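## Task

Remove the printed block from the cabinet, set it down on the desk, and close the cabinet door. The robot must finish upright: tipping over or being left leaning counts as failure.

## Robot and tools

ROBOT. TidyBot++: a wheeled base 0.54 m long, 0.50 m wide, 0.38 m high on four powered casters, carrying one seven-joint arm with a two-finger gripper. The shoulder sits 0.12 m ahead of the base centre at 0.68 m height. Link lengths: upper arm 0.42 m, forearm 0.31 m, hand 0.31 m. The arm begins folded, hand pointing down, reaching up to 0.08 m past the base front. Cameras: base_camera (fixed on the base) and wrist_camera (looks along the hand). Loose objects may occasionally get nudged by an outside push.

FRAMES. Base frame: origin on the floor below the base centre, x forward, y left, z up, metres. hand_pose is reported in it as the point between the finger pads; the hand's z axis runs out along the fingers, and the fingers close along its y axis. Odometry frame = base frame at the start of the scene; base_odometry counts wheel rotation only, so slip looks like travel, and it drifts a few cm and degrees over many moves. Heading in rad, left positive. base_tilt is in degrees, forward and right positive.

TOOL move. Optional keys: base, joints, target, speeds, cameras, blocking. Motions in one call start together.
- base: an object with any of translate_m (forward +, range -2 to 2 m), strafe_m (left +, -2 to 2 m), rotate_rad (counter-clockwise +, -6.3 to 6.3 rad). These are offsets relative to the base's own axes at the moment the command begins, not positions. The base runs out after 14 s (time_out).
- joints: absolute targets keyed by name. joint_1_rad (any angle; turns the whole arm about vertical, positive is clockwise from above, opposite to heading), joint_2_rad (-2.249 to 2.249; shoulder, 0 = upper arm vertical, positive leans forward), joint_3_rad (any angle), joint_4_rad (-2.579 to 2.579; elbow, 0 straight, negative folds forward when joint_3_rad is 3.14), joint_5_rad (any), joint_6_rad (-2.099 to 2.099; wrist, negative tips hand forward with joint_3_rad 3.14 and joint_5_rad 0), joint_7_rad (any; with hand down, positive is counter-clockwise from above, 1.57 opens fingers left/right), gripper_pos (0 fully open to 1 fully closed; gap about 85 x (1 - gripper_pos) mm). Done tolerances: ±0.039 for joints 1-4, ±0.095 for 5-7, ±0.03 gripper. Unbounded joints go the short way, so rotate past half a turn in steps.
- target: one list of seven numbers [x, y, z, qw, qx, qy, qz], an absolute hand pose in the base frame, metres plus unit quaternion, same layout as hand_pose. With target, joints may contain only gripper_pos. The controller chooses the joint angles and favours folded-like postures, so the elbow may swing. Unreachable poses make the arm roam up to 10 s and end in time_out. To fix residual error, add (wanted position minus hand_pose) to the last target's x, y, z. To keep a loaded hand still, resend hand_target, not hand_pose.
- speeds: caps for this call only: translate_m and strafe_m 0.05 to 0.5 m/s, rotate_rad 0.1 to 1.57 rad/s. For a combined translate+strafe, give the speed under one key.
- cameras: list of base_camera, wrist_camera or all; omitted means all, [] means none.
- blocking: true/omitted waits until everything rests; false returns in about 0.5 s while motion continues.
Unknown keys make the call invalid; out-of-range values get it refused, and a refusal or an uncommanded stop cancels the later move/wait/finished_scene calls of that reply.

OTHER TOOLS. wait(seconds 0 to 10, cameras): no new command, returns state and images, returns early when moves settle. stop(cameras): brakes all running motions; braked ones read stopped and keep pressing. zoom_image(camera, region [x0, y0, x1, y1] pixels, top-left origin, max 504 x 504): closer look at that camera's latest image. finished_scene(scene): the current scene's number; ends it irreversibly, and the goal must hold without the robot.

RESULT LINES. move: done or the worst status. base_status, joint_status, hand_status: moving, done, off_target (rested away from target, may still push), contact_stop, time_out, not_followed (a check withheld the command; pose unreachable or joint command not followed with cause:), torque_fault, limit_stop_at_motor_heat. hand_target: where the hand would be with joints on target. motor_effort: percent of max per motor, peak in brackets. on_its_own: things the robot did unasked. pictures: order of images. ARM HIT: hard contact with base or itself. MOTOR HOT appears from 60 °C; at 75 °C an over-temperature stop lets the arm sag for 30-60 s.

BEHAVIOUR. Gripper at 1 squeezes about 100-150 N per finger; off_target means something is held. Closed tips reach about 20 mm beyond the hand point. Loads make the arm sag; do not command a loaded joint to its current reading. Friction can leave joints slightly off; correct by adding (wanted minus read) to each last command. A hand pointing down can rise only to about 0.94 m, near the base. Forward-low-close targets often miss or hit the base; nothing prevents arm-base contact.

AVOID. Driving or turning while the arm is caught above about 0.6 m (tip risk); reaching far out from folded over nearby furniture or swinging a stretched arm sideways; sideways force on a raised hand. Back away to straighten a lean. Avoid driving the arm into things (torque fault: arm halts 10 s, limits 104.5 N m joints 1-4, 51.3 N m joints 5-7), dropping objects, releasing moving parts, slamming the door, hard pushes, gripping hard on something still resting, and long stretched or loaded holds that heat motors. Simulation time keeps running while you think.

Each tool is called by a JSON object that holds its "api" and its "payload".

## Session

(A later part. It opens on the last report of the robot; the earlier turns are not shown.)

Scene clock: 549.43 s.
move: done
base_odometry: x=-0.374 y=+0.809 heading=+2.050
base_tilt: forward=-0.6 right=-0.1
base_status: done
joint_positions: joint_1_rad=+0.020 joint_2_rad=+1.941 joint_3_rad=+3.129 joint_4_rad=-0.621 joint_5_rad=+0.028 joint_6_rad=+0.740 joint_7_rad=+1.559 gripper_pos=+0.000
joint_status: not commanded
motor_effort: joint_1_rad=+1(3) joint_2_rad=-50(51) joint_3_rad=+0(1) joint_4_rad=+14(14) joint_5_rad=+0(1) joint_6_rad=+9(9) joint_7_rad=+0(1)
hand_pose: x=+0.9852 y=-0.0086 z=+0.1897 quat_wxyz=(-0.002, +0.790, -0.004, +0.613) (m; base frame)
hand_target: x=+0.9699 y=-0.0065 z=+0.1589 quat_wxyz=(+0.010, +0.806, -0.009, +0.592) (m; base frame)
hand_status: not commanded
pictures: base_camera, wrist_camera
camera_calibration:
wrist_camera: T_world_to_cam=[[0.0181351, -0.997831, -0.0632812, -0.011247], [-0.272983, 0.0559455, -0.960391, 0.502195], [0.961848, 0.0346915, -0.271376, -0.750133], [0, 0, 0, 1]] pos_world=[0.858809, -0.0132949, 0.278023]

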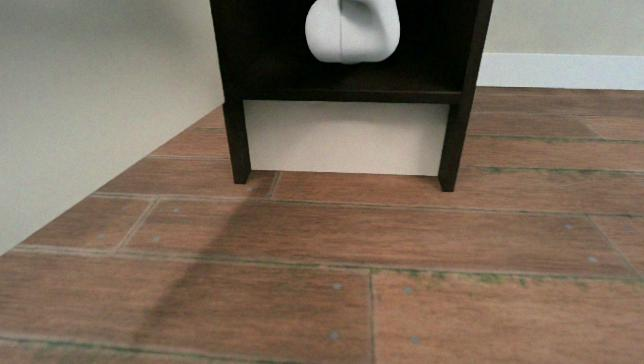

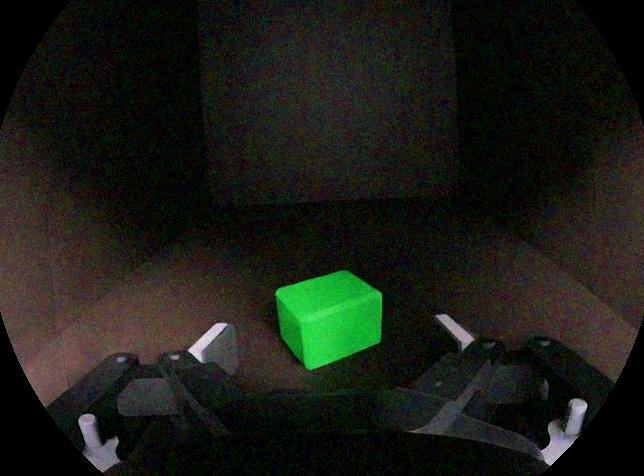

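{"api": "move", "payload": {"base": {"translate_m": 0.022}, "speeds": {"translate_m": 0.1}}}

{"api": "zoom_image", "payload": {"camera": "wrist_camera", "region": [200, 200, 450, 450]}}

Scene clock: 556.67 s.
move: done
base_odometry: x=-0.384 y=+0.829 heading=+2.050
base_tilt: forward=-0.5 right=-0.1
base_status: done
joint_positions: joint_1_rad=+0.020 joint_2_rad=+1.941 joint_3_rad=+3.129 joint_4_rad=-0.618 joint_5_rad=+0.027 joint_6_rad=+0.736 joint_7_rad=+1.560 gripper_pos=+0.000
joint_status: not commanded
motor_effort: joint_1_rad=+1(1) joint_2_rad=-48(51) joint_3_rad=+1(1) joint_4_rad=+13(15) joint_5_rad=-1(1) joint_6_rad=+8(9) joint_7_rad=+0(1)
hand_pose: x=+0.9856 y=-0.0085 z=+0.1894 quat_wxyz=(-0.001, +0.790, -0.004, +0.612) (m; base frame)
hand_target: x=+0.9699 y=-0.0065 z=+0.1589 quat_wxyz=(+0.010, +0.806, -0.009, +0.592) (m; base frame)
hand_status: not commanded
pictures: base_camera, wrist_camera
camera_calibration:
wrist_camera: T_world_to_cam=[[0.0184148, -0.997889, -0.0622807, -0.011679], [-0.27468, 0.0548452, -0.95997, 0.503695], [0.961359, 0.034785, -0.273091, -0.749813], [0, 0, 0, 1]] pos_world=[0.85941, -0.0131973, 0.278038]

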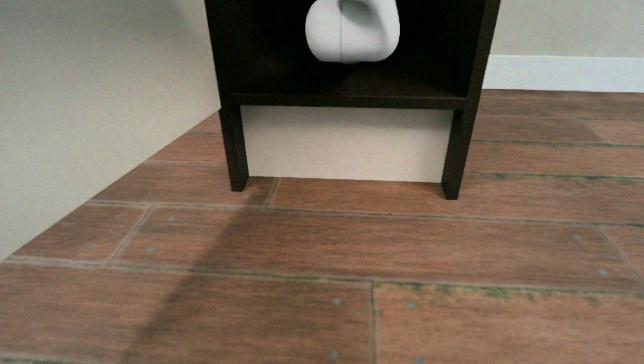

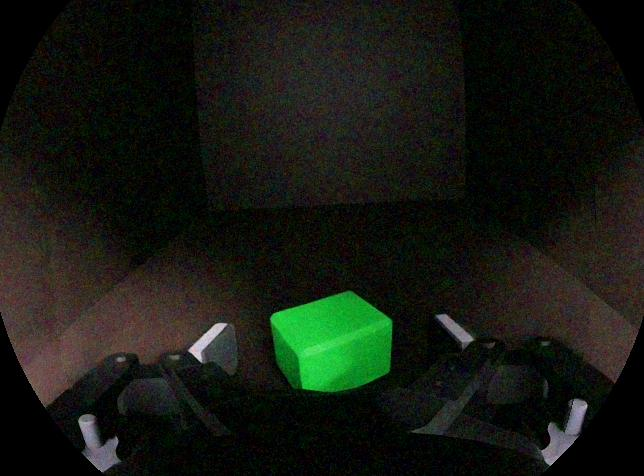

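Scaled by 2.016.

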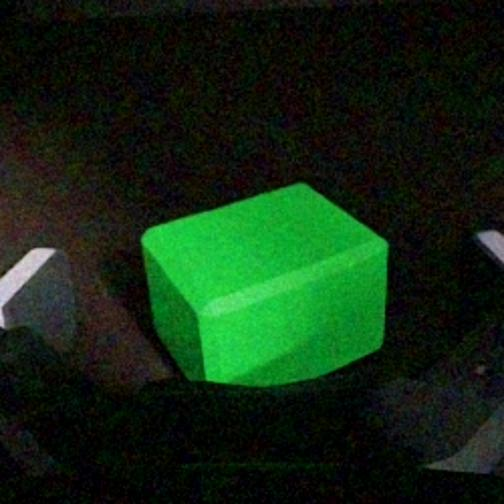

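{"api": "move", "payload": {"joints": {"gripper_pos": 0.5}, "cameras": ["wrist_camera"]}}

{"api": "zoom_image", "payload": {"camera": "wrist_camera", "region": [200, 200, 450, 450]}}

Scene clock: 563.47 s.
move: done
base_odometry: x=-0.384 y=+0.829 heading=+2.050
base_tilt: forward=-0.6 right=-0.1
base_status: not commanded
joint_positions: joint_1_rad=+0.020 joint_2_rad=+1.940 joint_3_rad=+3.129 joint_4_rad=-0.615 joint_5_rad=+0.026 joint_6_rad=+0.736 joint_7_rad=+1.561 gripper_pos=+0.491
joint_status: all done
motor_effort: joint_1_rad=-1(2) joint_2_rad=-45(47) joint_3_rad=+0(1) joint_4_rad=+11(13) joint_5_rad=+0(1) joint_6_rad=+6(8) joint_7_rad=+0(1)
hand_pose: x=+0.9871 y=-0.0089 z=+0.1918 quat_wxyz=(-0.001, +0.789, -0.004, +0.614) (m; base frame)
hand_target: x=+0.9699 y=-0.0065 z=+0.1589 quat_wxyz=(+0.010, +0.806, -0.009, +0.592) (m; base frame)
hand_status: not commanded
pictures: wrist_camera
camera_calibration:
wrist_camera: T_world_to_cam=[[0.0173898, -0.997882, -0.0626893, -0.0108786], [-0.270828, 0.0556538, -0.961018, 0.502825], [0.962471, 0.0336899, -0.269286, -0.752478], [0, 0, 0, 1]] pos_world=[0.860606, -0.0134888, 0.27991]

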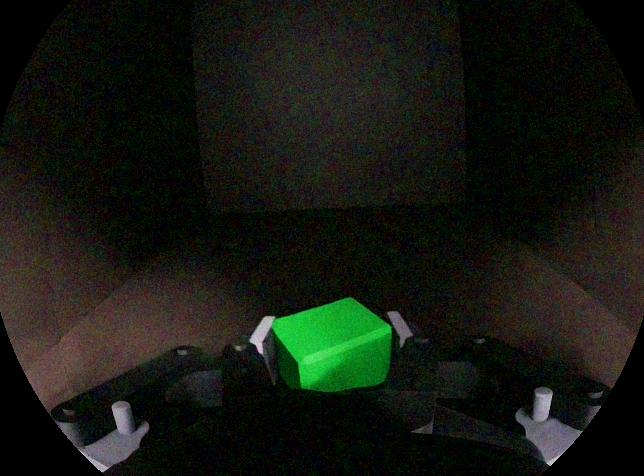

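Scaled by 2.016.

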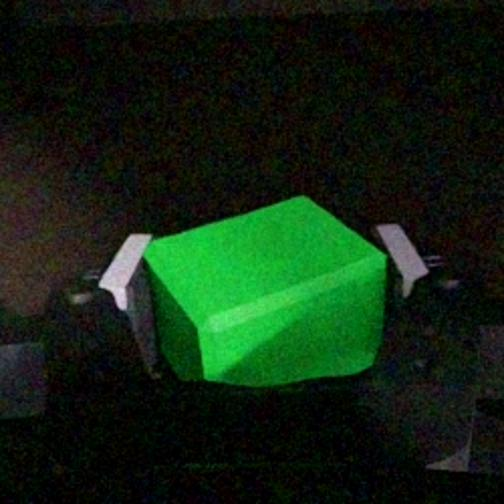

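{"api": "move", "payload": {"joints": {"joint_2_rad": 1.952, "joint_4_rad": -0.642, "joint_6_rad": 0.719}, "cameras": []}}

{"api": "move", "payload": {"joints": {"gripper_pos": 0.62}, "cameras": ["wrist_camera"]}}

{"api": "zoom_image", "payload": {"camera": "wrist_camera", "region": [200, 200, 450, 450]}}

Scene clock: 582.03 s.
move: done
base_odometry: x=-0.384 y=+0.829 heading=+2.050
base_tilt: forward=-0.5 right=-0.1
base_status: not commanded
joint_positions: joint_1_rad=+0.020 joint_2_rad=+1.933 joint_3_rad=+3.129 joint_4_rad=-0.628 joint_5_rad=+0.026 joint_6_rad=+0.736 joint_7_rad=+1.561 gripper_pos=+0.491
joint_status: all done
motor_effort: joint_1_rad=+1(1) joint_2_rad=-47(48) joint_3_rad=+0(1) joint_4_rad=+12(13) joint_5_rad=-1(1) joint_6_rad=+7(9) joint_7_rad=+0(0)
hand_pose: x=+0.9864 y=-0.0088 z=+0.1920 quat_wxyz=(-0.001, +0.791, -0.004, +0.612) (m; base frame)
hand_target: x=+0.9701 y=-0.0066 z=+0.1636 quat_wxyz=(+0.010, +0.806, -0.009, +0.592) (m; base frame)
hand_status: not commanded
pictures: none
No camera images: "cameras" was empty.

Scene clock: 582.57 s.
move: off_target
base_odometry: x=-0.384 y=+0.829 heading=+2.050
base_tilt: forward=-0.5 right=-0.1
base_status: not commanded
joint_positions: joint_1_rad=+0.020 joint_2_rad=+1.933 joint_3_rad=+3.129 joint_4_rad=-0.628 joint_5_rad=+0.026 joint_6_rad=+0.736 joint_7_rad=+1.561 gripper_pos=+0.520
joint_status: gripper_pos off_target (ended at +0.520, target +0.620)
motor_effort: joint_1_rad=+1(1) joint_2_rad=-47(47) joint_3_rad=+0(0) joint_4_rad=+13(13) joint_5_rad=+0(1) joint_6_rad=+7(7) joint_7_rad=+0(1)
hand_pose: x=+0.9864 y=-0.0088 z=+0.1921 quat_wxyz=(-0.001, +0.791, -0.004, +0.612) (m; base frame)
hand_target: x=+0.9701 y=-0.0066 z=+0.1636 quat_wxyz=(+0.010, +0.806, -0.009, +0.592) (m; base frame)
hand_status: not commanded
pictures: wrist_camera
camera_calibration:
wrist_camera: T_world_to_cam=[[0.0170671, -0.997862, -0.0630947, -0.0103252], [-0.276008, 0.0559499, -0.959526, 0.507707], [0.961004, 0.033791, -0.274463, -0.749321], [0, 0, 0, 1]] pos_world=[0.860407, -0.013389, 0.280846]

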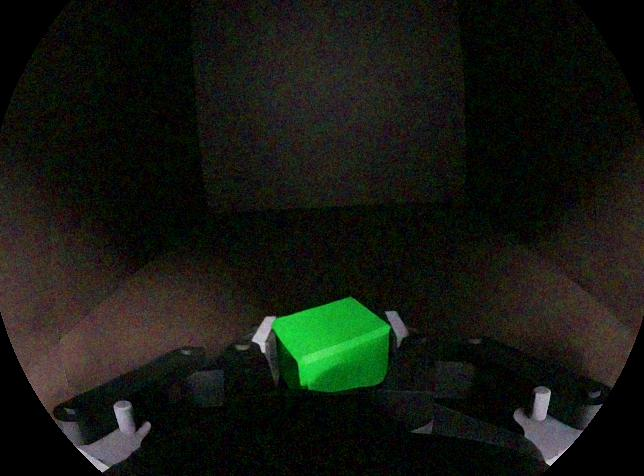

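Scaled by 2.016.

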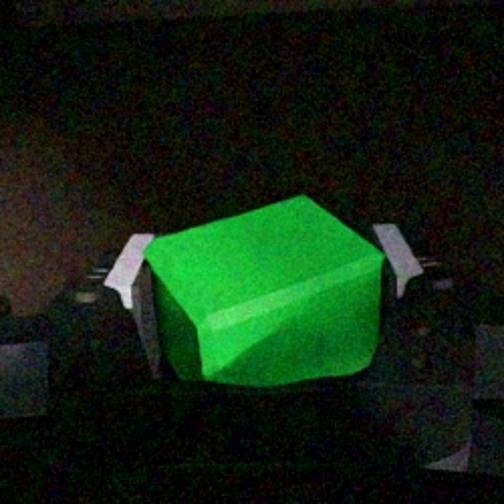

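{"api": "move", "payload": {"joints": {"gripper_pos": 0.25, "joint_2_rad": 1.94, "joint_4_rad": -0.66, "joint_6_rad": 0.725}, "cameras": []}}

{"api": "move", "payload": {"base": {"translate_m": -0.06}, "speeds": {"translate_m": 0.15}, "cameras": []}}

{"api": "move", "payload": {"joints": {"gripper_pos": 0.65}, "cameras": ["wrist_camera"]}}

{"api": "move", "payload": {"base": {"translate_m": 0.03}, "speeds": {"translate_m": 0.1}, "cameras": ["wrist_camera"]}}

{"api": "zoom_image", "payload": {"camera": "wrist_camera", "region": [200, 200, 450, 450]}}

Scene clock: 623.30 s.
move: done
base_odometry: x=-0.384 y=+0.829 heading=+2.050
base_tilt: forward=-0.5 right=-0.1
base_status: not commanded
joint_positions: joint_1_rad=+0.020 joint_2_rad=+1.924 joint_3_rad=+3.129 joint_4_rad=-0.645 joint_5_rad=+0.026 joint_6_rad=+0.736 joint_7_rad=+1.561 gripper_pos=+0.250
joint_status: all done
motor_effort: joint_1_rad=+0(2) joint_2_rad=-50(50) joint_3_rad=+0(1) joint_4_rad=+13(14) joint_5_rad=-1(1) joint_6_rad=+8(9) joint_7_rad=+1(1)
hand_pose: x=+0.9846 y=-0.0083 z=+0.1912 quat_wxyz=(-0.001, +0.794, -0.004, +0.609) (m; base frame)
hand_target: x=+0.9703 y=-0.0066 z=+0.1673 quat_wxyz=(+0.010, +0.806, -0.009, +0.592) (m; base frame)
hand_status: not commanded
pictures: none
No camera images: "cameras" was empty.

Scene clock: 624.27 s.
move: done
base_odometry: x=-0.356 y=+0.775 heading=+2.050
base_tilt: forward=-0.5 right=-0.1
base_status: done
joint_positions: joint_1_rad=+0.019 joint_2_rad=+1.922 joint_3_rad=+3.130 joint_4_rad=-0.649 joint_5_rad=+0.025 joint_6_rad=+0.736 joint_7_rad=+1.561 gripper_pos=+0.250
joint_status: not commanded
motor_effort: joint_1_rad=+1(3) joint_2_rad=-49(51) joint_3_rad=+0(1) joint_4_rad=+13(14) joint_5_rad=+0(1) joint_6_rad=+9(9) joint_7_rad=+0(1)
hand_pose: x=+0.9842 y=-0.0074 z=+0.1910 quat_wxyz=(-0.002, +0.794, -0.004, +0.608) (m; base frame)
hand_target: x=+0.9703 y=-0.0066 z=+0.1673 quat_wxyz=(+0.010, +0.806, -0.009, +0.592) (m; base frame)
hand_status: not commanded
pictures: none
No camera images: "cameras" was empty.

Scene clock: 625.03 s.
move: done
base_odometry: x=-0.356 y=+0.775 heading=+2.050
base_tilt: forward=-0.5 right=-0.2
base_status: not commanded
joint_positions: joint_1_rad=+0.019 joint_2_rad=+1.921 joint_3_rad=+3.130 joint_4_rad=-0.649 joint_5_rad=+0.025 joint_6_rad=+0.736 joint_7_rad=+1.561 gripper_pos=+0.650
joint_status: all done
motor_effort: joint_1_rad=-1(1) joint_2_rad=-46(49) joint_3_rad=+0(0) joint_4_rad=+11(13) joint_5_rad=+0(1) joint_6_rad=+6(8) joint_7_rad=+0(1)
hand_pose: x=+0.9849 y=-0.0074 z=+0.1923 quat_wxyz=(-0.002, +0.794, -0.004, +0.608) (m; base frame)
hand_target: x=+0.9703 y=-0.0066 z=+0.1673 quat_wxyz=(+0.010, +0.806, -0.009, +0.592) (m; base frame)
hand_status: not commanded
pictures: wrist_camera
camera_calibration:
wrist_camera: T_world_to_cam=[[0.0179749, -0.997821, -0.0634784, -0.00971172], [-0.284974, 0.0557424, -0.956913, 0.515724], [0.958367, 0.0352901, -0.283351, -0.743527], [0, 0, 0, 1]] pos_world=[0.859714, -0.0121992, 0.282208]

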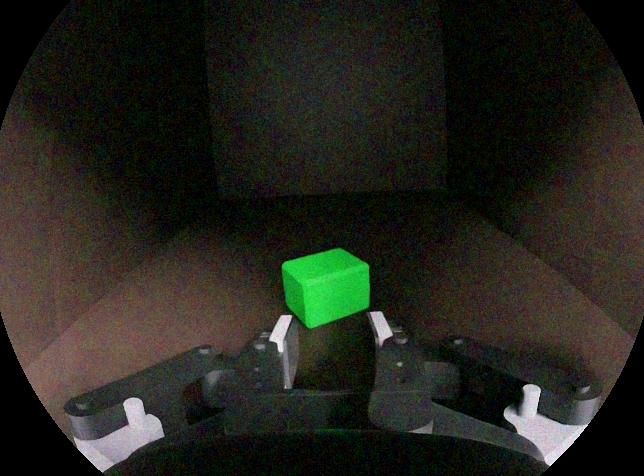

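Scene clock: 625.87 s.
move: done
base_odometry: x=-0.371 y=+0.802 heading=+2.050
base_tilt: forward=-0.5 right=-0.1
base_status: done
joint_positions: joint_1_rad=+0.018 joint_2_rad=+1.920 joint_3_rad=+3.130 joint_4_rad=-0.649 joint_5_rad=+0.025 joint_6_rad=+0.736 joint_7_rad=+1.561 gripper_pos=+0.650
joint_status: not commanded
motor_effort: joint_1_rad=+1(2) joint_2_rad=-49(50) joint_3_rad=+0(1) joint_4_rad=+12(14) joint_5_rad=+0(1) joint_6_rad=+9(9) joint_7_rad=+0(1)
hand_pose: x=+0.9851 y=-0.0071 z=+0.1927 quat_wxyz=(-0.002, +0.794, -0.004, +0.608) (m; base frame)
hand_target: x=+0.9703 y=-0.0066 z=+0.1673 quat_wxyz=(+0.010, +0.806, -0.009, +0.592) (m; base frame)
hand_status: not commanded
pictures: wrist_camera
camera_calibration:
wrist_camera: T_world_to_cam=[[0.0183045, -0.997817, -0.0634598, -0.00978124], [-0.284805, 0.0556374, -0.956969, 0.516022], [0.958411, 0.0355905, -0.283165, -0.7437], [0, 0, 0, 1]] pos_world=[0.859914, -0.0120014, 0.282607]

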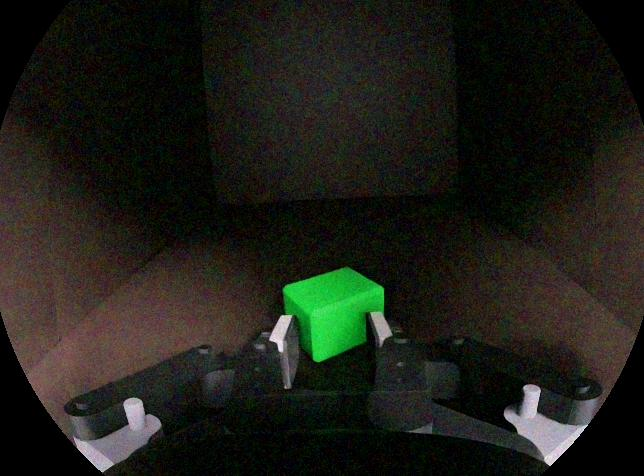

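Scaled by 2.016.

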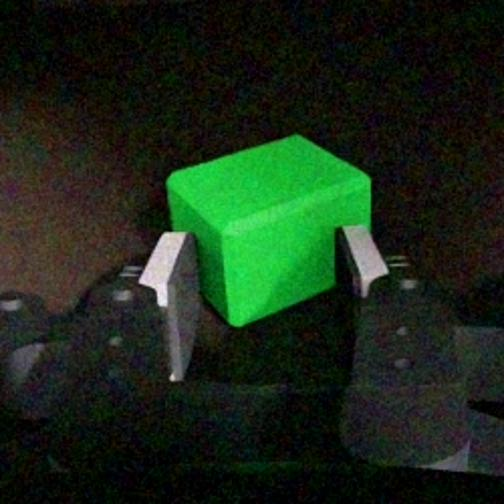

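{"api": "move", "payload": {"base": {"translate_m": -0.03}, "speeds": {"translate_m": 0.15}, "cameras": []}}

{"api": "move", "payload": {"joints": {"gripper_pos": 0.98}, "cameras": ["wrist_camera"]}}

{"api": "move", "payload": {"base": {"translate_m": 0.035}, "speeds": {"translate_m": 0.1}, "cameras": ["wrist_camera"]}}

{"api": "zoom_image", "payload": {"camera": "wrist_camera", "region": [200, 200, 450, 450]}}

Scene clock: 641.13 s.
move: done
base_odometry: x=-0.357 y=+0.776 heading=+2.050
base_tilt: forward=-0.5 right=-0.1
base_status: done
joint_positions: joint_1_rad=+0.017 joint_2_rad=+1.920 joint_3_rad=+3.130 joint_4_rad=-0.651 joint_5_rad=+0.025 joint_6_rad=+0.736 joint_7_rad=+1.561 gripper_pos=+0.650
joint_status: not commanded
motor_effort: joint_1_rad=+1(4) joint_2_rad=-48(51) joint_3_rad=+1(1) joint_4_rad=+13(14) joint_5_rad=-1(1) joint_6_rad=+8(9) joint_7_rad=+0(1)
hand_pose: x=+0.9849 y=-0.0062 z=+0.1924 quat_wxyz=(-0.002, +0.794, -0.003, +0.608) (m; base frame)
hand_target: x=+0.9703 y=-0.0066 z=+0.1673 quat_wxyz=(+0.010, +0.806, -0.009, +0.592) (m; base frame)
hand_status: not commanded
pictures: none
No camera images: "cameras" was empty.

Scene clock: 641.87 s.
move: done
base_odometry: x=-0.357 y=+0.776 heading=+2.050
base_tilt: forward=-0.5 right=-0.1
base_status: not commanded
joint_positions: joint_1_rad=+0.017 joint_2_rad=+1.920 joint_3_rad=+3.130 joint_4_rad=-0.651 joint_5_rad=+0.025 joint_6_rad=+0.736 joint_7_rad=+1.561 gripper_pos=+0.980
joint_status: all done
motor_effort: joint_1_rad=+1(1) joint_2_rad=-49(49) joint_3_rad=+0(1) joint_4_rad=+13(14) joint_5_rad=+0(1) joint_6_rad=+9(9) joint_7_rad=+0(1)
hand_pose: x=+0.9849 y=-0.0062 z=+0.1925 quat_wxyz=(-0.002, +0.794, -0.003, +0.608) (m; base frame)
hand_target: x=+0.9703 y=-0.0066 z=+0.1673 quat_wxyz=(+0.010, +0.806, -0.009, +0.592) (m; base frame)
hand_status: not commanded
pictures: wrist_camera
camera_calibration:
wrist_camera: T_world_to_cam=[[0.0193214, -0.997803, -0.0633675, -0.00979301], [-0.285643, 0.0552287, -0.956743, 0.516478], [0.958141, 0.0365861, -0.283949, -0.743105], [0, 0, 0, 1]] pos_world=[0.859717, -0.0111086, 0.282513]

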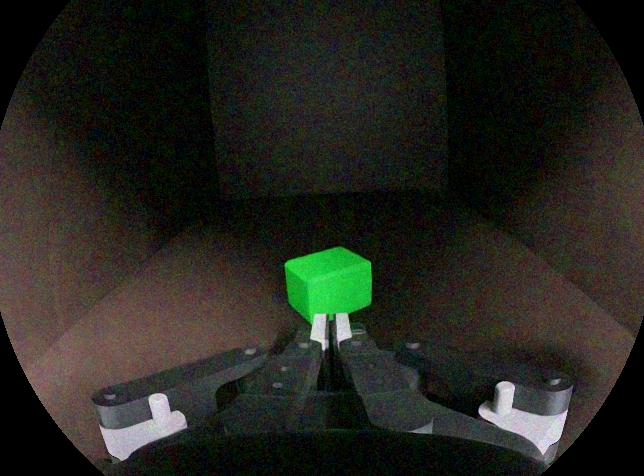

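Scene clock: 642.77 s.
move: done
base_odometry: x=-0.373 y=+0.807 heading=+2.051
base_tilt: forward=-0.5 right=-0.1
base_status: done
joint_positions: joint_1_rad=+0.017 joint_2_rad=+1.919 joint_3_rad=+3.130 joint_4_rad=-0.651 joint_5_rad=+0.025 joint_6_rad=+0.736 joint_7_rad=+1.561 gripper_pos=+0.980
joint_status: not commanded
motor_effort: joint_1_rad=+1(1) joint_2_rad=-50(51) joint_3_rad=+0(1) joint_4_rad=+13(14) joint_5_rad=-1(1) joint_6_rad=+8(9) joint_7_rad=+0(1)
hand_pose: x=+0.9851 y=-0.0061 z=+0.1929 quat_wxyz=(-0.002, +0.794, -0.003, +0.608) (m; base frame)
hand_target: x=+0.9703 y=-0.0066 z=+0.1673 quat_wxyz=(+0.010, +0.806, -0.009, +0.592) (m; base frame)
hand_status: not commanded
pictures: wrist_camera
camera_calibration:
wrist_camera: T_world_to_cam=[[0.0193116, -0.997797, -0.063463, -0.00973599], [-0.285342, 0.0553345, -0.956827, 0.516681], [0.958231, 0.0365865, -0.283645, -0.743347], [0, 0, 0, 1]] pos_world=[0.859917, -0.0111084, 0.28291]

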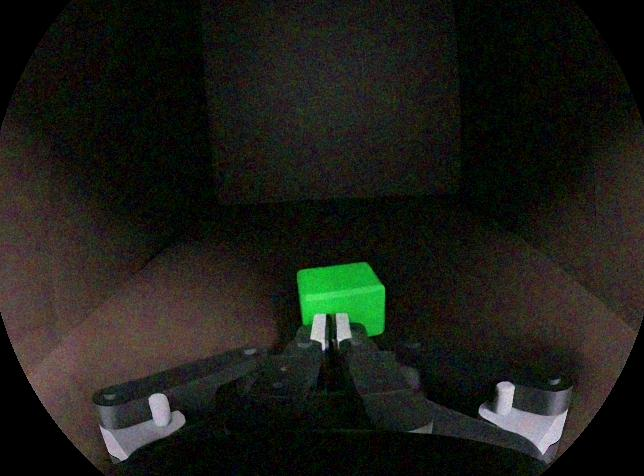

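Scaled by 2.016.

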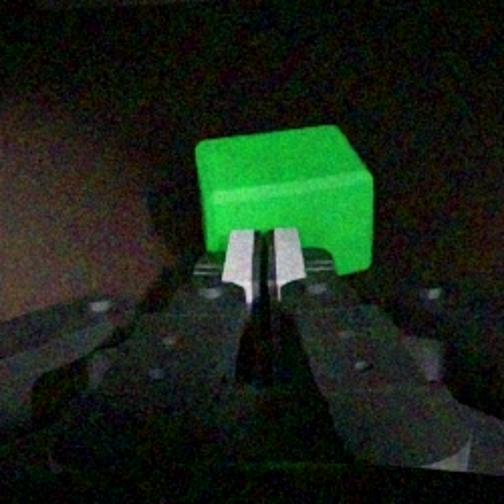

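{"api": "move", "payload": {"base": {"translate_m": -0.03, "strafe_m": -0.004}, "speeds": {"translate_m": 0.15}, "joints": {"gripper_pos": 0.2}, "cameras": []}}

{"api": "move", "payload": {"base": {"translate_m": 0.066}, "speeds": {"translate_m": 0.1}, "cameras": ["wrist_camera"]}}

{"api": "move", "payload": {"joints": {"gripper_pos": 0.65}, "cameras": ["wrist_camera"]}}

{"api": "zoom_image", "payload": {"camera": "wrist_camera", "region": [200, 200, 450, 450]}}

Scene clock: 649.63 s.
move: done
base_odometry: x=-0.356 y=+0.782 heading=+2.050
base_tilt: forward=-0.5 right=-0.2
base_status: done
joint_positions: joint_1_rad=+0.015 joint_2_rad=+1.920 joint_3_rad=+3.130 joint_4_rad=-0.653 joint_5_rad=+0.025 joint_6_rad=+0.736 joint_7_rad=+1.561 gripper_pos=+0.200
joint_status: all done
motor_effort: joint_1_rad=+1(4) joint_2_rad=-50(51) joint_3_rad=+0(1) joint_4_rad=+14(15) joint_5_rad=-1(1) joint_6_rad=+9(9) joint_7_rad=+0(1)
hand_pose: x=+0.9843 y=-0.0049 z=+0.1917 quat_wxyz=(-0.003, +0.794, -0.003, +0.607) (m; base frame)
hand_target: x=+0.9703 y=-0.0066 z=+0.1673 quat_wxyz=(+0.010, +0.806, -0.009, +0.592) (m; base frame)
hand_status: not commanded
pictures: none
No camera images: "cameras" was empty.

Scene clock: 650.83 s.
move: done
base_odometry: x=-0.386 y=+0.841 heading=+2.051
base_tilt: forward=-0.5 right=-0.1
base_status: done
joint_positions: joint_1_rad=+0.015 joint_2_rad=+1.920 joint_3_rad=+3.130 joint_4_rad=-0.653 joint_5_rad=+0.025 joint_6_rad=+0.736 joint_7_rad=+1.561 gripper_pos=+0.200
joint_status: not commanded
motor_effort: joint_1_rad=+0(2) joint_2_rad=-50(52) joint_3_rad=+0(1) joint_4_rad=+14(15) joint_5_rad=+0(1) joint_6_rad=+9(9) joint_7_rad=+1(1)
hand_pose: x=+0.9842 y=-0.0049 z=+0.1916 quat_wxyz=(-0.003, +0.795, -0.003, +0.607) (m; base frame)
hand_target: x=+0.9703 y=-0.0066 z=+0.1673 quat_wxyz=(+0.010, +0.806, -0.009, +0.592) (m; base frame)
hand_status: not commanded
pictures: wrist_camera
camera_calibration:
wrist_camera: T_world_to_cam=[[0.0206481, -0.997773, -0.0634176, -0.00986466], [-0.287619, 0.0548216, -0.956175, 0.517153], [0.957522, 0.0379833, -0.285847, -0.741784], [0, 0, 0, 1]] pos_world=[0.859221, -0.0100185, 0.281826]

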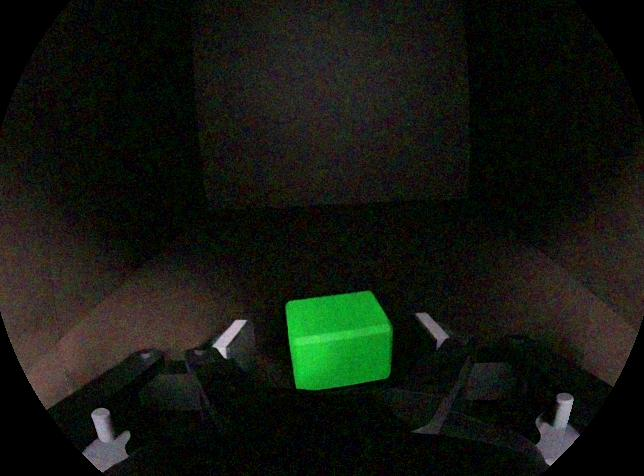

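Scene clock: 651.63 s.
move: off_target
base_odometry: x=-0.386 y=+0.841 heading=+2.051
base_tilt: forward=-0.5 right=-0.1
base_status: not commanded
joint_positions: joint_1_rad=+0.015 joint_2_rad=+1.918 joint_3_rad=+3.130 joint_4_rad=-0.653 joint_5_rad=+0.025 joint_6_rad=+0.736 joint_7_rad=+1.561 gripper_pos=+0.583
joint_status: gripper_pos off_target (ended at +0.583, target +0.650)
motor_effort: joint_1_rad=+0(1) joint_2_rad=-47(50) joint_3_rad=+0(1) joint_4_rad=+12(14) joint_5_rad=+0(1) joint_6_rad=+8(9) joint_7_rad=+0(1)
hand_pose: x=+0.9848 y=-0.0049 z=+0.1927 quat_wxyz=(-0.003, +0.794, -0.003, +0.608) (m; base frame)
hand_target: x=+0.9703 y=-0.0066 z=+0.1673 quat_wxyz=(+0.010, +0.806, -0.009, +0.592) (m; base frame)
hand_status: not commanded
pictures: wrist_camera
camera_calibration:
wrist_camera: T_world_to_cam=[[0.0204867, -0.99777, -0.0635241, -0.00964161], [-0.28631, 0.0550216, -0.956556, 0.517227], [0.957918, 0.0377842, -0.284544, -0.742689], [0, 0, 0, 1]] pos_world=[0.85972, -0.0100168, 0.282817]

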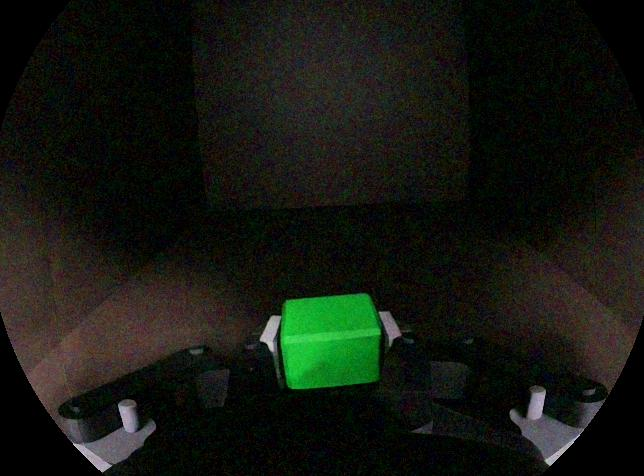

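Scaled by 2.016.

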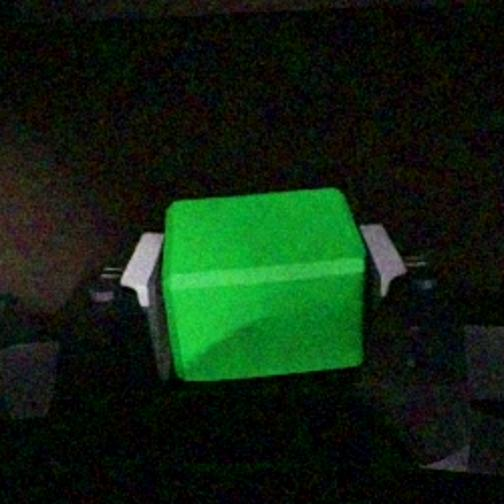

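{"api": "move", "payload": {"joints": {"gripper_pos": 0.75}, "cameras": []}}

{"api": "move", "payload": {"joints": {"joint_2_rad": 1.80, "joint_4_rad": -0.847, "joint_6_rad": 0.778}, "cameras": ["wrist_camera"]}}

Scene clock: 659.93 s.
move: off_target
base_odometry: x=-0.386 y=+0.841 heading=+2.051
base_tilt: forward=-0.5 right=-0.1
base_status: not commanded
joint_positions: joint_1_rad=+0.015 joint_2_rad=+1.918 joint_3_rad=+3.130 joint_4_rad=-0.653 joint_5_rad=+0.025 joint_6_rad=+0.736 joint_7_rad=+1.561 gripper_pos=+0.583
joint_status: gripper_pos off_target (ended at +0.583, target +0.750)
motor_effort: joint_1_rad=+0(2) joint_2_rad=-48(48) joint_3_rad=+0(0) joint_4_rad=+13(13) joint_5_rad=+0(1) joint_6_rad=+8(8) joint_7_rad=+0(1)
hand_pose: x=+0.9848 y=-0.0049 z=+0.1927 quat_wxyz=(-0.003, +0.794, -0.003, +0.608) (m; base frame)
hand_target: x=+0.9703 y=-0.0066 z=+0.1673 quat_wxyz=(+0.010, +0.806, -0.009, +0.592) (m; base frame)
hand_status: not commanded
pictures: none
No camera images: "cameras" was empty.

Scene clock: 661.40 s.
move: done
base_odometry: x=-0.386 y=+0.841 heading=+2.051
base_tilt: forward=-0.5 right=-0.1
base_status: not commanded
joint_positions: joint_1_rad=+0.015 joint_2_rad=+1.797 joint_3_rad=+3.130 joint_4_rad=-0.834 joint_5_rad=+0.025 joint_6_rad=+0.736 joint_7_rad=+1.561 gripper_pos=+0.583
joint_status: all done
motor_effort: joint_1_rad=+1(1) joint_2_rad=-51(51) joint_3_rad=+0(1) joint_4_rad=+13(14) joint_5_rad=+0(1) joint_6_rad=+9(10) joint_7_rad=+0(1)
hand_pose: x=+0.9780 y=-0.0037 z=+0.2146 quat_wxyz=(-0.004, +0.812, -0.002, +0.584) (m; base frame)
hand_target: x=+0.9754 y=-0.0070 z=+0.2180 quat_wxyz=(+0.011, +0.804, -0.009, +0.594) (m; base frame)
hand_status: not commanded
pictures: wrist_camera
camera_calibration:
wrist_camera: T_world_to_cam=[[0.0186918, -0.997632, -0.0661843, -0.0046119], [-0.342358, 0.0558078, -0.937911, 0.58696], [0.939384, 0.0401899, -0.340504, -0.699841], [0, 0, 0, 1]] pos_world=[0.858456, -0.00923139, 0.311912]

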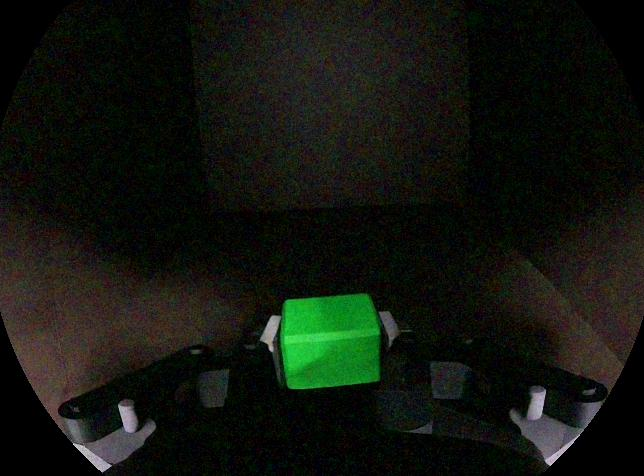

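{"api": "move", "payload": {"base": {"translate_m": -0.5}, "speeds": {"translate_m": 0.3}, "cameras": ["wrist_camera"]}}

{"api": "move", "payload": {"base": {"translate_m": -0.1}, "joints": {"joint_1_rad": 0.0, "joint_2_rad": 0.33, "joint_3_rad": 3.14, "joint_4_rad": -1.65, "joint_5_rad": 0.0, "joint_6_rad": 0.15, "joint_7_rad": 1.57}}}

Scene clock: 705.20 s.
move: done
base_odometry: x=-0.156 y=+0.397 heading=+2.051
base_tilt: forward=-0.5 right=-0.1
base_status: done
joint_positions: joint_1_rad=+0.014 joint_2_rad=+1.790 joint_3_rad=+3.131 joint_4_rad=-0.841 joint_5_rad=+0.022 joint_6_rad=+0.736 joint_7_rad=+1.561 gripper_pos=+0.583
joint_status: not commanded
motor_effort: joint_1_rad=+0(3) joint_2_rad=-51(53) joint_3_rad=+0(1) joint_4_rad=+13(14) joint_5_rad=-1(1) joint_6_rad=+9(10) joint_7_rad=+1(1)
hand_pose: x=+0.9786 y=-0.0029 z=+0.2174 quat_wxyz=(-0.004, +0.812, -0.003, +0.584) (m; base frame)
hand_target: x=+0.9754 y=-0.0070 z=+0.2180 quat_wxyz=(+0.011, +0.804, -0.009, +0.594) (m; base frame)
hand_status: not commanded
pictures: wrist_camera
camera_calibration:
wrist_camera: T_world_to_cam=[[0.0186918, -0.997632, -0.0661843, -0.00363969], [-0.342358, 0.0558078, -0.937911, 0.589747], [0.939384, 0.0401899, -0.340504, -0.699483], [0, 0, 0, 1]] pos_world=[0.859056, -0.00843139, 0.314712]

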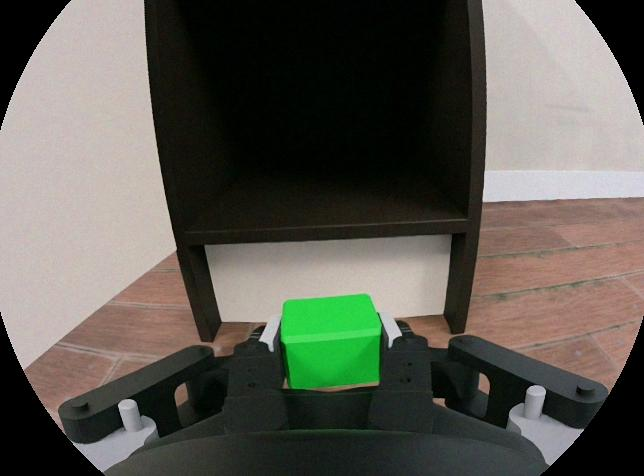

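Scene clock: 707.93 s.
move: done
base_odometry: x=-0.110 y=+0.308 heading=+2.051
base_tilt: forward=-0.5 right=-0.1
base_status: done
joint_positions: joint_1_rad=+0.013 joint_2_rad=+0.329 joint_3_rad=+3.131 joint_4_rad=-1.635 joint_5_rad=+0.022 joint_6_rad=+0.185 joint_7_rad=+1.561 gripper_pos=+0.583
joint_status: all done
motor_effort: joint_1_rad=+1(3) joint_2_rad=-34(58) joint_3_rad=+1(2) joint_4_rad=+20(21) joint_5_rad=+0(2) joint_6_rad=+9(10) joint_7_rad=+0(2)
hand_pose: x=+0.8498 y=-0.0008 z=+0.8953 quat_wxyz=(+0.002, +0.777, +0.003, +0.630) (m; base frame)
hand_target: x=+0.8446 y=+0.0023 z=+0.8750 quat_wxyz=(-0.001, +0.793, +0.000, +0.610) (m; base frame)
hand_status: not commanded
pictures: base_camera, wrist_camera
camera_calibration:
wrist_camera: T_world_to_cam=[[0.0276885, -0.998476, -0.0477301, 0.0216276], [-0.232087, 0.0400223, -0.971871, 1.11802], [0.972301, 0.0379872, -0.230626, -0.474074], [0, 0, 0, 1]] pos_world=[0.719822, -0.00514235, 0.978269]

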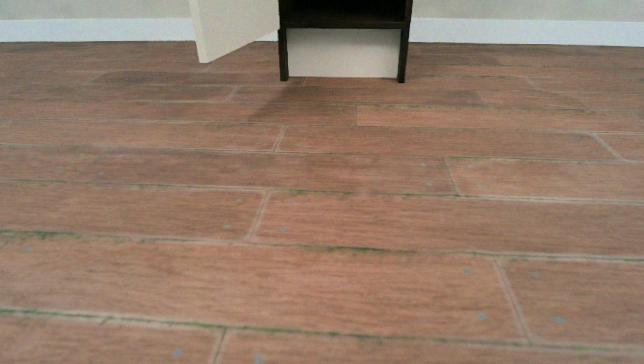

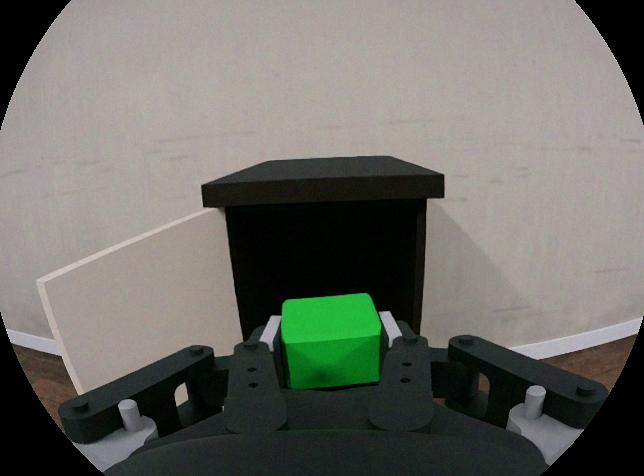

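{"api": "move", "payload": {"base": {"translate_m": -0.374, "strafe_m": 0.294, "rotate_rad": 1.572}, "joints": {"joint_2_rad": 0.17, "joint_4_rad": -1.466, "joint_6_rad": -0.235}}}

Scene clock: 718.07 s.
move: done
base_odometry: x=-0.198 y=-0.160 heading=-2.661
base_tilt: forward=-0.5 right=-0.1
base_status: done
joint_positions: joint_1_rad=-0.005 joint_2_rad=+0.167 joint_3_rad=+3.136 joint_4_rad=-1.467 joint_5_rad=+0.022 joint_6_rad=-0.202 joint_7_rad=+1.561 gripper_pos=+0.583
joint_status: all done
motor_effort: joint_1_rad=+1(6) joint_2_rad=-29(39) joint_3_rad=+1(6) joint_4_rad=+22(22) joint_5_rad=+1(1) joint_6_rad=+9(11) joint_7_rad=+0(1)
hand_pose: x=+0.8031 y=+0.0067 z=+0.9952 quat_wxyz=(+0.002, +0.794, +0.007, +0.607) (m; base frame)
hand_target: x=+0.8012 y=+0.0023 z=+0.9840 quat_wxyz=(-0.001, +0.805, +0.000, +0.593) (m; base frame)
hand_status: not commanded
pictures: base_camera, wrist_camera
camera_calibration:
wrist_camera: T_world_to_cam=[[0.0308753, -0.998517, -0.0448411, 0.0297484], [-0.287536, 0.0340931, -0.957163, 1.23392], [0.957272, 0.0424461, -0.286057, -0.338846], [0, 0, 0, 1]] pos_world=[0.678246, 0.00201887, 1.08547]

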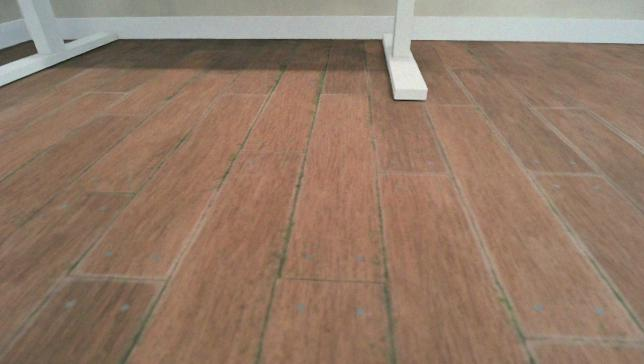

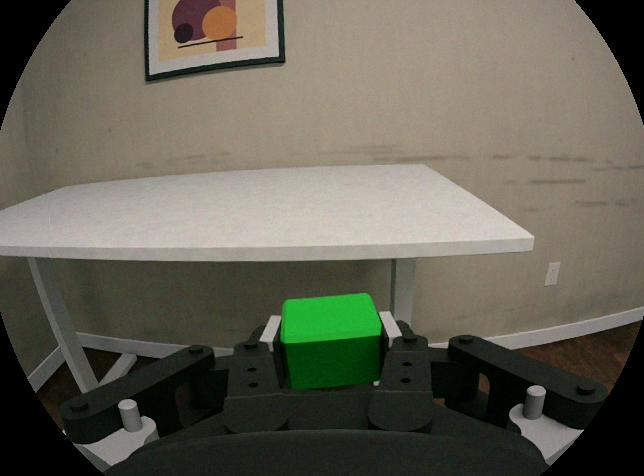

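{"api": "move", "payload": {"base": {"translate_m": 0.45}, "speeds": {"translate_m": 0.25}, "cameras": ["wrist_camera"]}}

{"api": "move", "payload": {"joints": {"joint_2_rad": 0.195, "joint_4_rad": -1.62, "joint_6_rad": -0.01}}}

Scene clock: 757.73 s.
move: done
base_odometry: x=-0.597 y=-0.368 heading=-2.660
base_tilt: forward=-0.6 right=-0.1
base_status: done
joint_positions: joint_1_rad=-0.005 joint_2_rad=+0.165 joint_3_rad=+3.136 joint_4_rad=-1.467 joint_5_rad=+0.022 joint_6_rad=-0.205 joint_7_rad=+1.561 gripper_pos=+0.583
joint_status: not commanded
motor_effort: joint_1_rad=+0(2) joint_2_rad=-28(32) joint_3_rad=+2(2) joint_4_rad=+21(22) joint_5_rad=+0(1) joint_6_rad=+9(10) joint_7_rad=+0(1)
hand_pose: x=+0.8021 y=+0.0067 z=+0.9960 quat_wxyz=(+0.002, +0.795, +0.007, +0.607) (m; base frame)
hand_target: x=+0.8012 y=+0.0023 z=+0.9840 quat_wxyz=(-0.001, +0.805, +0.000, +0.593) (m; base frame)
hand_status: not commanded
pictures: wrist_camera
camera_calibration:
wrist_camera: T_world_to_cam=[[0.0307564, -0.998521, -0.044825, 0.029879], [-0.288019, 0.0340903, -0.957018, 1.23457], [0.957131, 0.0423448, -0.286545, -0.337033], [0, 0, 0, 1]] pos_world=[0.677246, 0.00201953, 1.08627]

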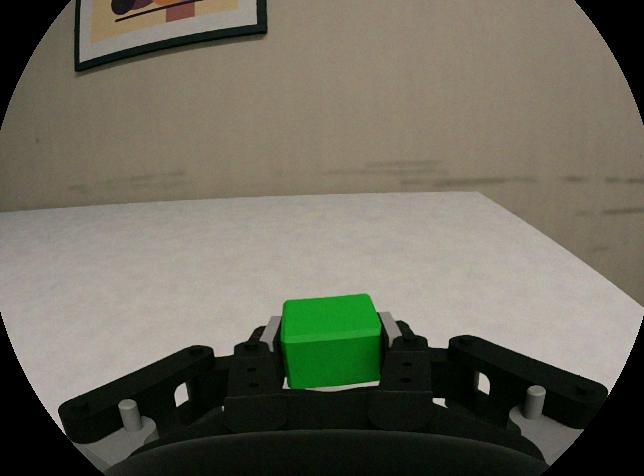

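Scene clock: 759.10 s.
move: done
base_odometry: x=-0.597 y=-0.368 heading=-2.660
base_tilt: forward=-0.5 right=-0.1
base_status: not commanded
joint_positions: joint_1_rad=-0.005 joint_2_rad=+0.178 joint_3_rad=+3.136 joint_4_rad=-1.611 joint_5_rad=+0.022 joint_6_rad=-0.061 joint_7_rad=+1.561 gripper_pos=+0.583
joint_status: all done
motor_effort: joint_1_rad=+1(1) joint_2_rad=-29(30) joint_3_rad=+1(2) joint_4_rad=+22(23) joint_5_rad=+0(1) joint_6_rad=+9(10) joint_7_rad=+0(1)
hand_pose: x=+0.7995 y=+0.0077 z=+0.9424 quat_wxyz=(+0.001, +0.799, +0.008, +0.602) (m; base frame)
hand_target: x=+0.8068 y=+0.0023 z=+0.9403 quat_wxyz=(-0.001, +0.791, +0.000, +0.612) (m; base frame)
hand_status: not commanded
pictures: base_camera, wrist_camera
camera_calibration:
wrist_camera: T_world_to_cam=[[0.0332645, -0.998403, -0.0456632, 0.0272445], [-0.300804, 0.0335689, -0.953095, 1.18906], [0.953106, 0.0454399, -0.299207, -0.334791], [0, 0, 0, 1]] pos_world=[0.675859, 0.00249835, 1.03436]

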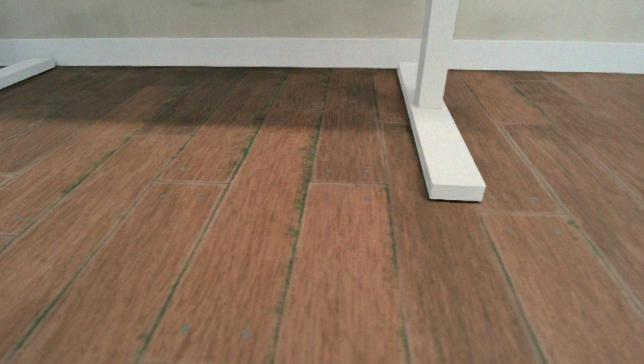

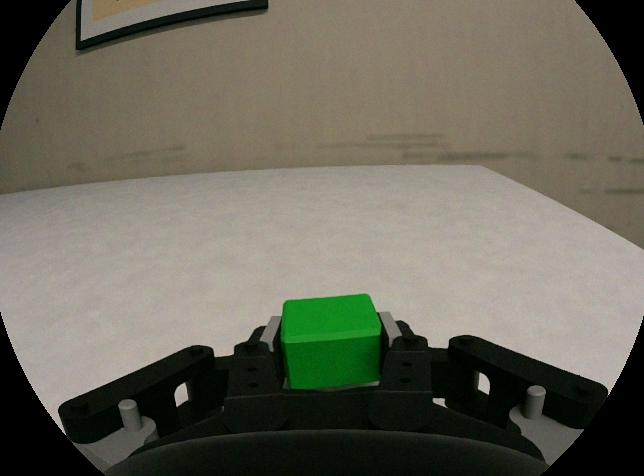

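{"api": "move", "payload": {"joints": {"joint_2_rad": 0.205, "joint_4_rad": -1.673, "joint_6_rad": 0.053}, "cameras": ["wrist_camera"]}}

{"api": "zoom_image", "payload": {"camera": "wrist_camera", "region": [200, 220, 460, 440]}}

Scene clock: 770.43 s.
move: done
base_odometry: x=-0.597 y=-0.368 heading=-2.660
base_tilt: forward=-0.5 right=-0.1
base_status: not commanded
joint_positions: joint_1_rad=-0.005 joint_2_rad=+0.181 joint_3_rad=+3.136 joint_4_rad=-1.662 joint_5_rad=+0.022 joint_6_rad=+0.005 joint_7_rad=+1.561 gripper_pos=+0.583
joint_status: all done
motor_effort: joint_1_rad=+1(1) joint_2_rad=-28(30) joint_3_rad=+1(1) joint_4_rad=+21(22) joint_5_rad=-1(1) joint_6_rad=+8(10) joint_7_rad=+0(1)
hand_pose: x=+0.7977 y=+0.0081 z=+0.9288 quat_wxyz=(+0.000, +0.795, +0.009, +0.606) (m; base frame)
hand_target: x=+0.8056 y=+0.0023 z=+0.9204 quat_wxyz=(-0.001, +0.791, +0.000, +0.612) (m; base frame)
hand_status: not commanded
pictures: wrist_camera
camera_calibration:
wrist_camera: T_world_to_cam=[[0.035213, -0.998334, -0.0457125, 0.0256855], [-0.290091, 0.0335608, -0.95641, 1.17007], [0.956351, 0.0469388, -0.288426, -0.349699], [0, 0, 0, 1]] pos_world=[0.672958, 0.00278849, 1.01938]

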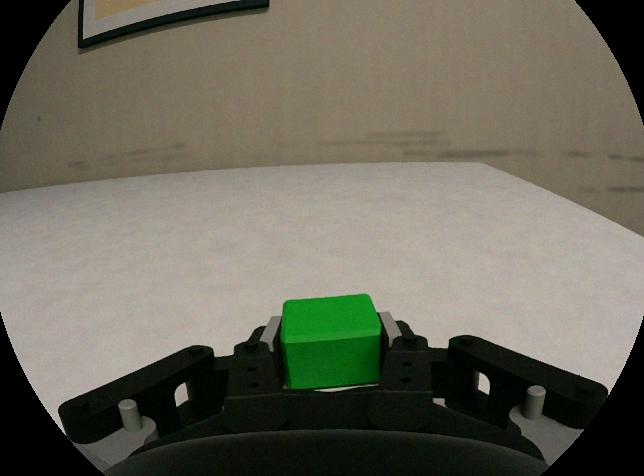

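Scaled by 1.938.

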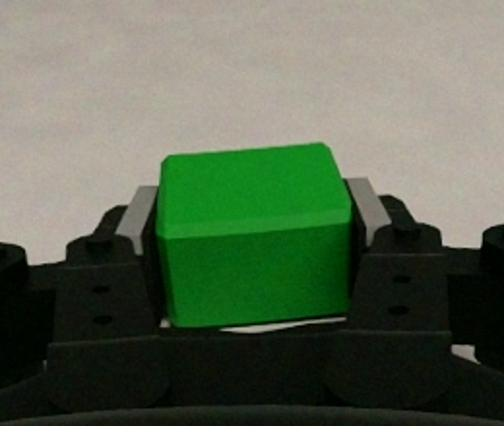

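{"api": "move", "payload": {"joints": {"joint_2_rad": 0.211, "joint_4_rad": -1.705, "joint_6_rad": 0.091}, "cameras": []}}

{"api": "move", "payload": {"joints": {"joint_2_rad": 0.215, "joint_4_rad": -1.726, "joint_6_rad": 0.116}, "cameras": ["wrist_camera"]}}

{"api": "zoom_image", "payload": {"camera": "wrist_camera", "region": [200, 220, 460, 440]}}

Scene clock: 775.80 s.
move: done
base_odometry: x=-0.597 y=-0.368 heading=-2.660
base_tilt: forward=-0.5 right=-0.1
base_status: not commanded
joint_positions: joint_1_rad=-0.005 joint_2_rad=+0.181 joint_3_rad=+3.136 joint_4_rad=-1.686 joint_5_rad=+0.022 joint_6_rad=+0.052 joint_7_rad=+1.561 gripper_pos=+0.583
joint_status: all done
motor_effort: joint_1_rad=+1(1) joint_2_rad=-27(29) joint_3_rad=+0(1) joint_4_rad=+20(21) joint_5_rad=+0(1) joint_6_rad=+8(10) joint_7_rad=+0(1)
hand_pose: x=+0.7975 y=+0.0084 z=+0.9287 quat_wxyz=(+0.000, +0.788, +0.009, +0.616) (m; base frame)
hand_target: x=+0.8042 y=+0.0023 z=+0.9086 quat_wxyz=(-0.001, +0.791, +0.000, +0.612) (m; base frame)
hand_status: not commanded
pictures: none
No camera images: "cameras" was empty.

Scene clock: 776.40 s.
move: done
base_odometry: x=-0.597 y=-0.368 heading=-2.660
base_tilt: forward=-0.5 right=-0.1
base_status: not commanded
joint_positions: joint_1_rad=-0.005 joint_2_rad=+0.181 joint_3_rad=+3.136 joint_4_rad=-1.702 joint_5_rad=+0.022 joint_6_rad=+0.084 joint_7_rad=+1.561 gripper_pos=+0.583
joint_status: all done
motor_effort: joint_1_rad=-1(1) joint_2_rad=-26(28) joint_3_rad=+1(1) joint_4_rad=+19(20) joint_5_rad=+0(1) joint_6_rad=+8(8) joint_7_rad=+0(1)
hand_pose: x=+0.7972 y=+0.0087 z=+0.9287 quat_wxyz=(-0.001, +0.783, +0.009, +0.622) (m; base frame)
hand_target: x=+0.8031 y=+0.0023 z=+0.9009 quat_wxyz=(-0.001, +0.791, +0.000, +0.612) (m; base frame)
hand_status: not commanded
pictures: wrist_camera
camera_calibration:
wrist_camera: T_world_to_cam=[[0.0386068, -0.998231, -0.0452158, 0.0230052], [-0.252265, 0.0340474, -0.967059, 1.14958], [0.966888, 0.0487415, -0.250505, -0.392953], [0, 0, 0, 1]] pos_world=[0.669052, 0.00297742, 1.01431]

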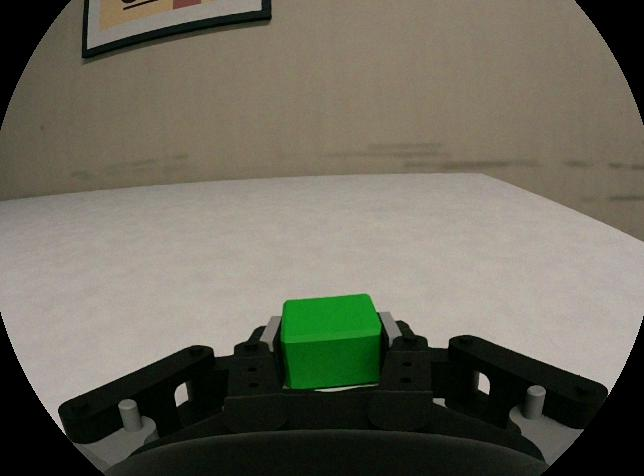

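Scaled by 1.938.

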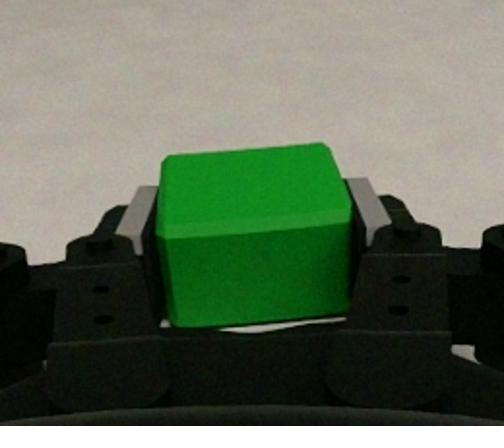

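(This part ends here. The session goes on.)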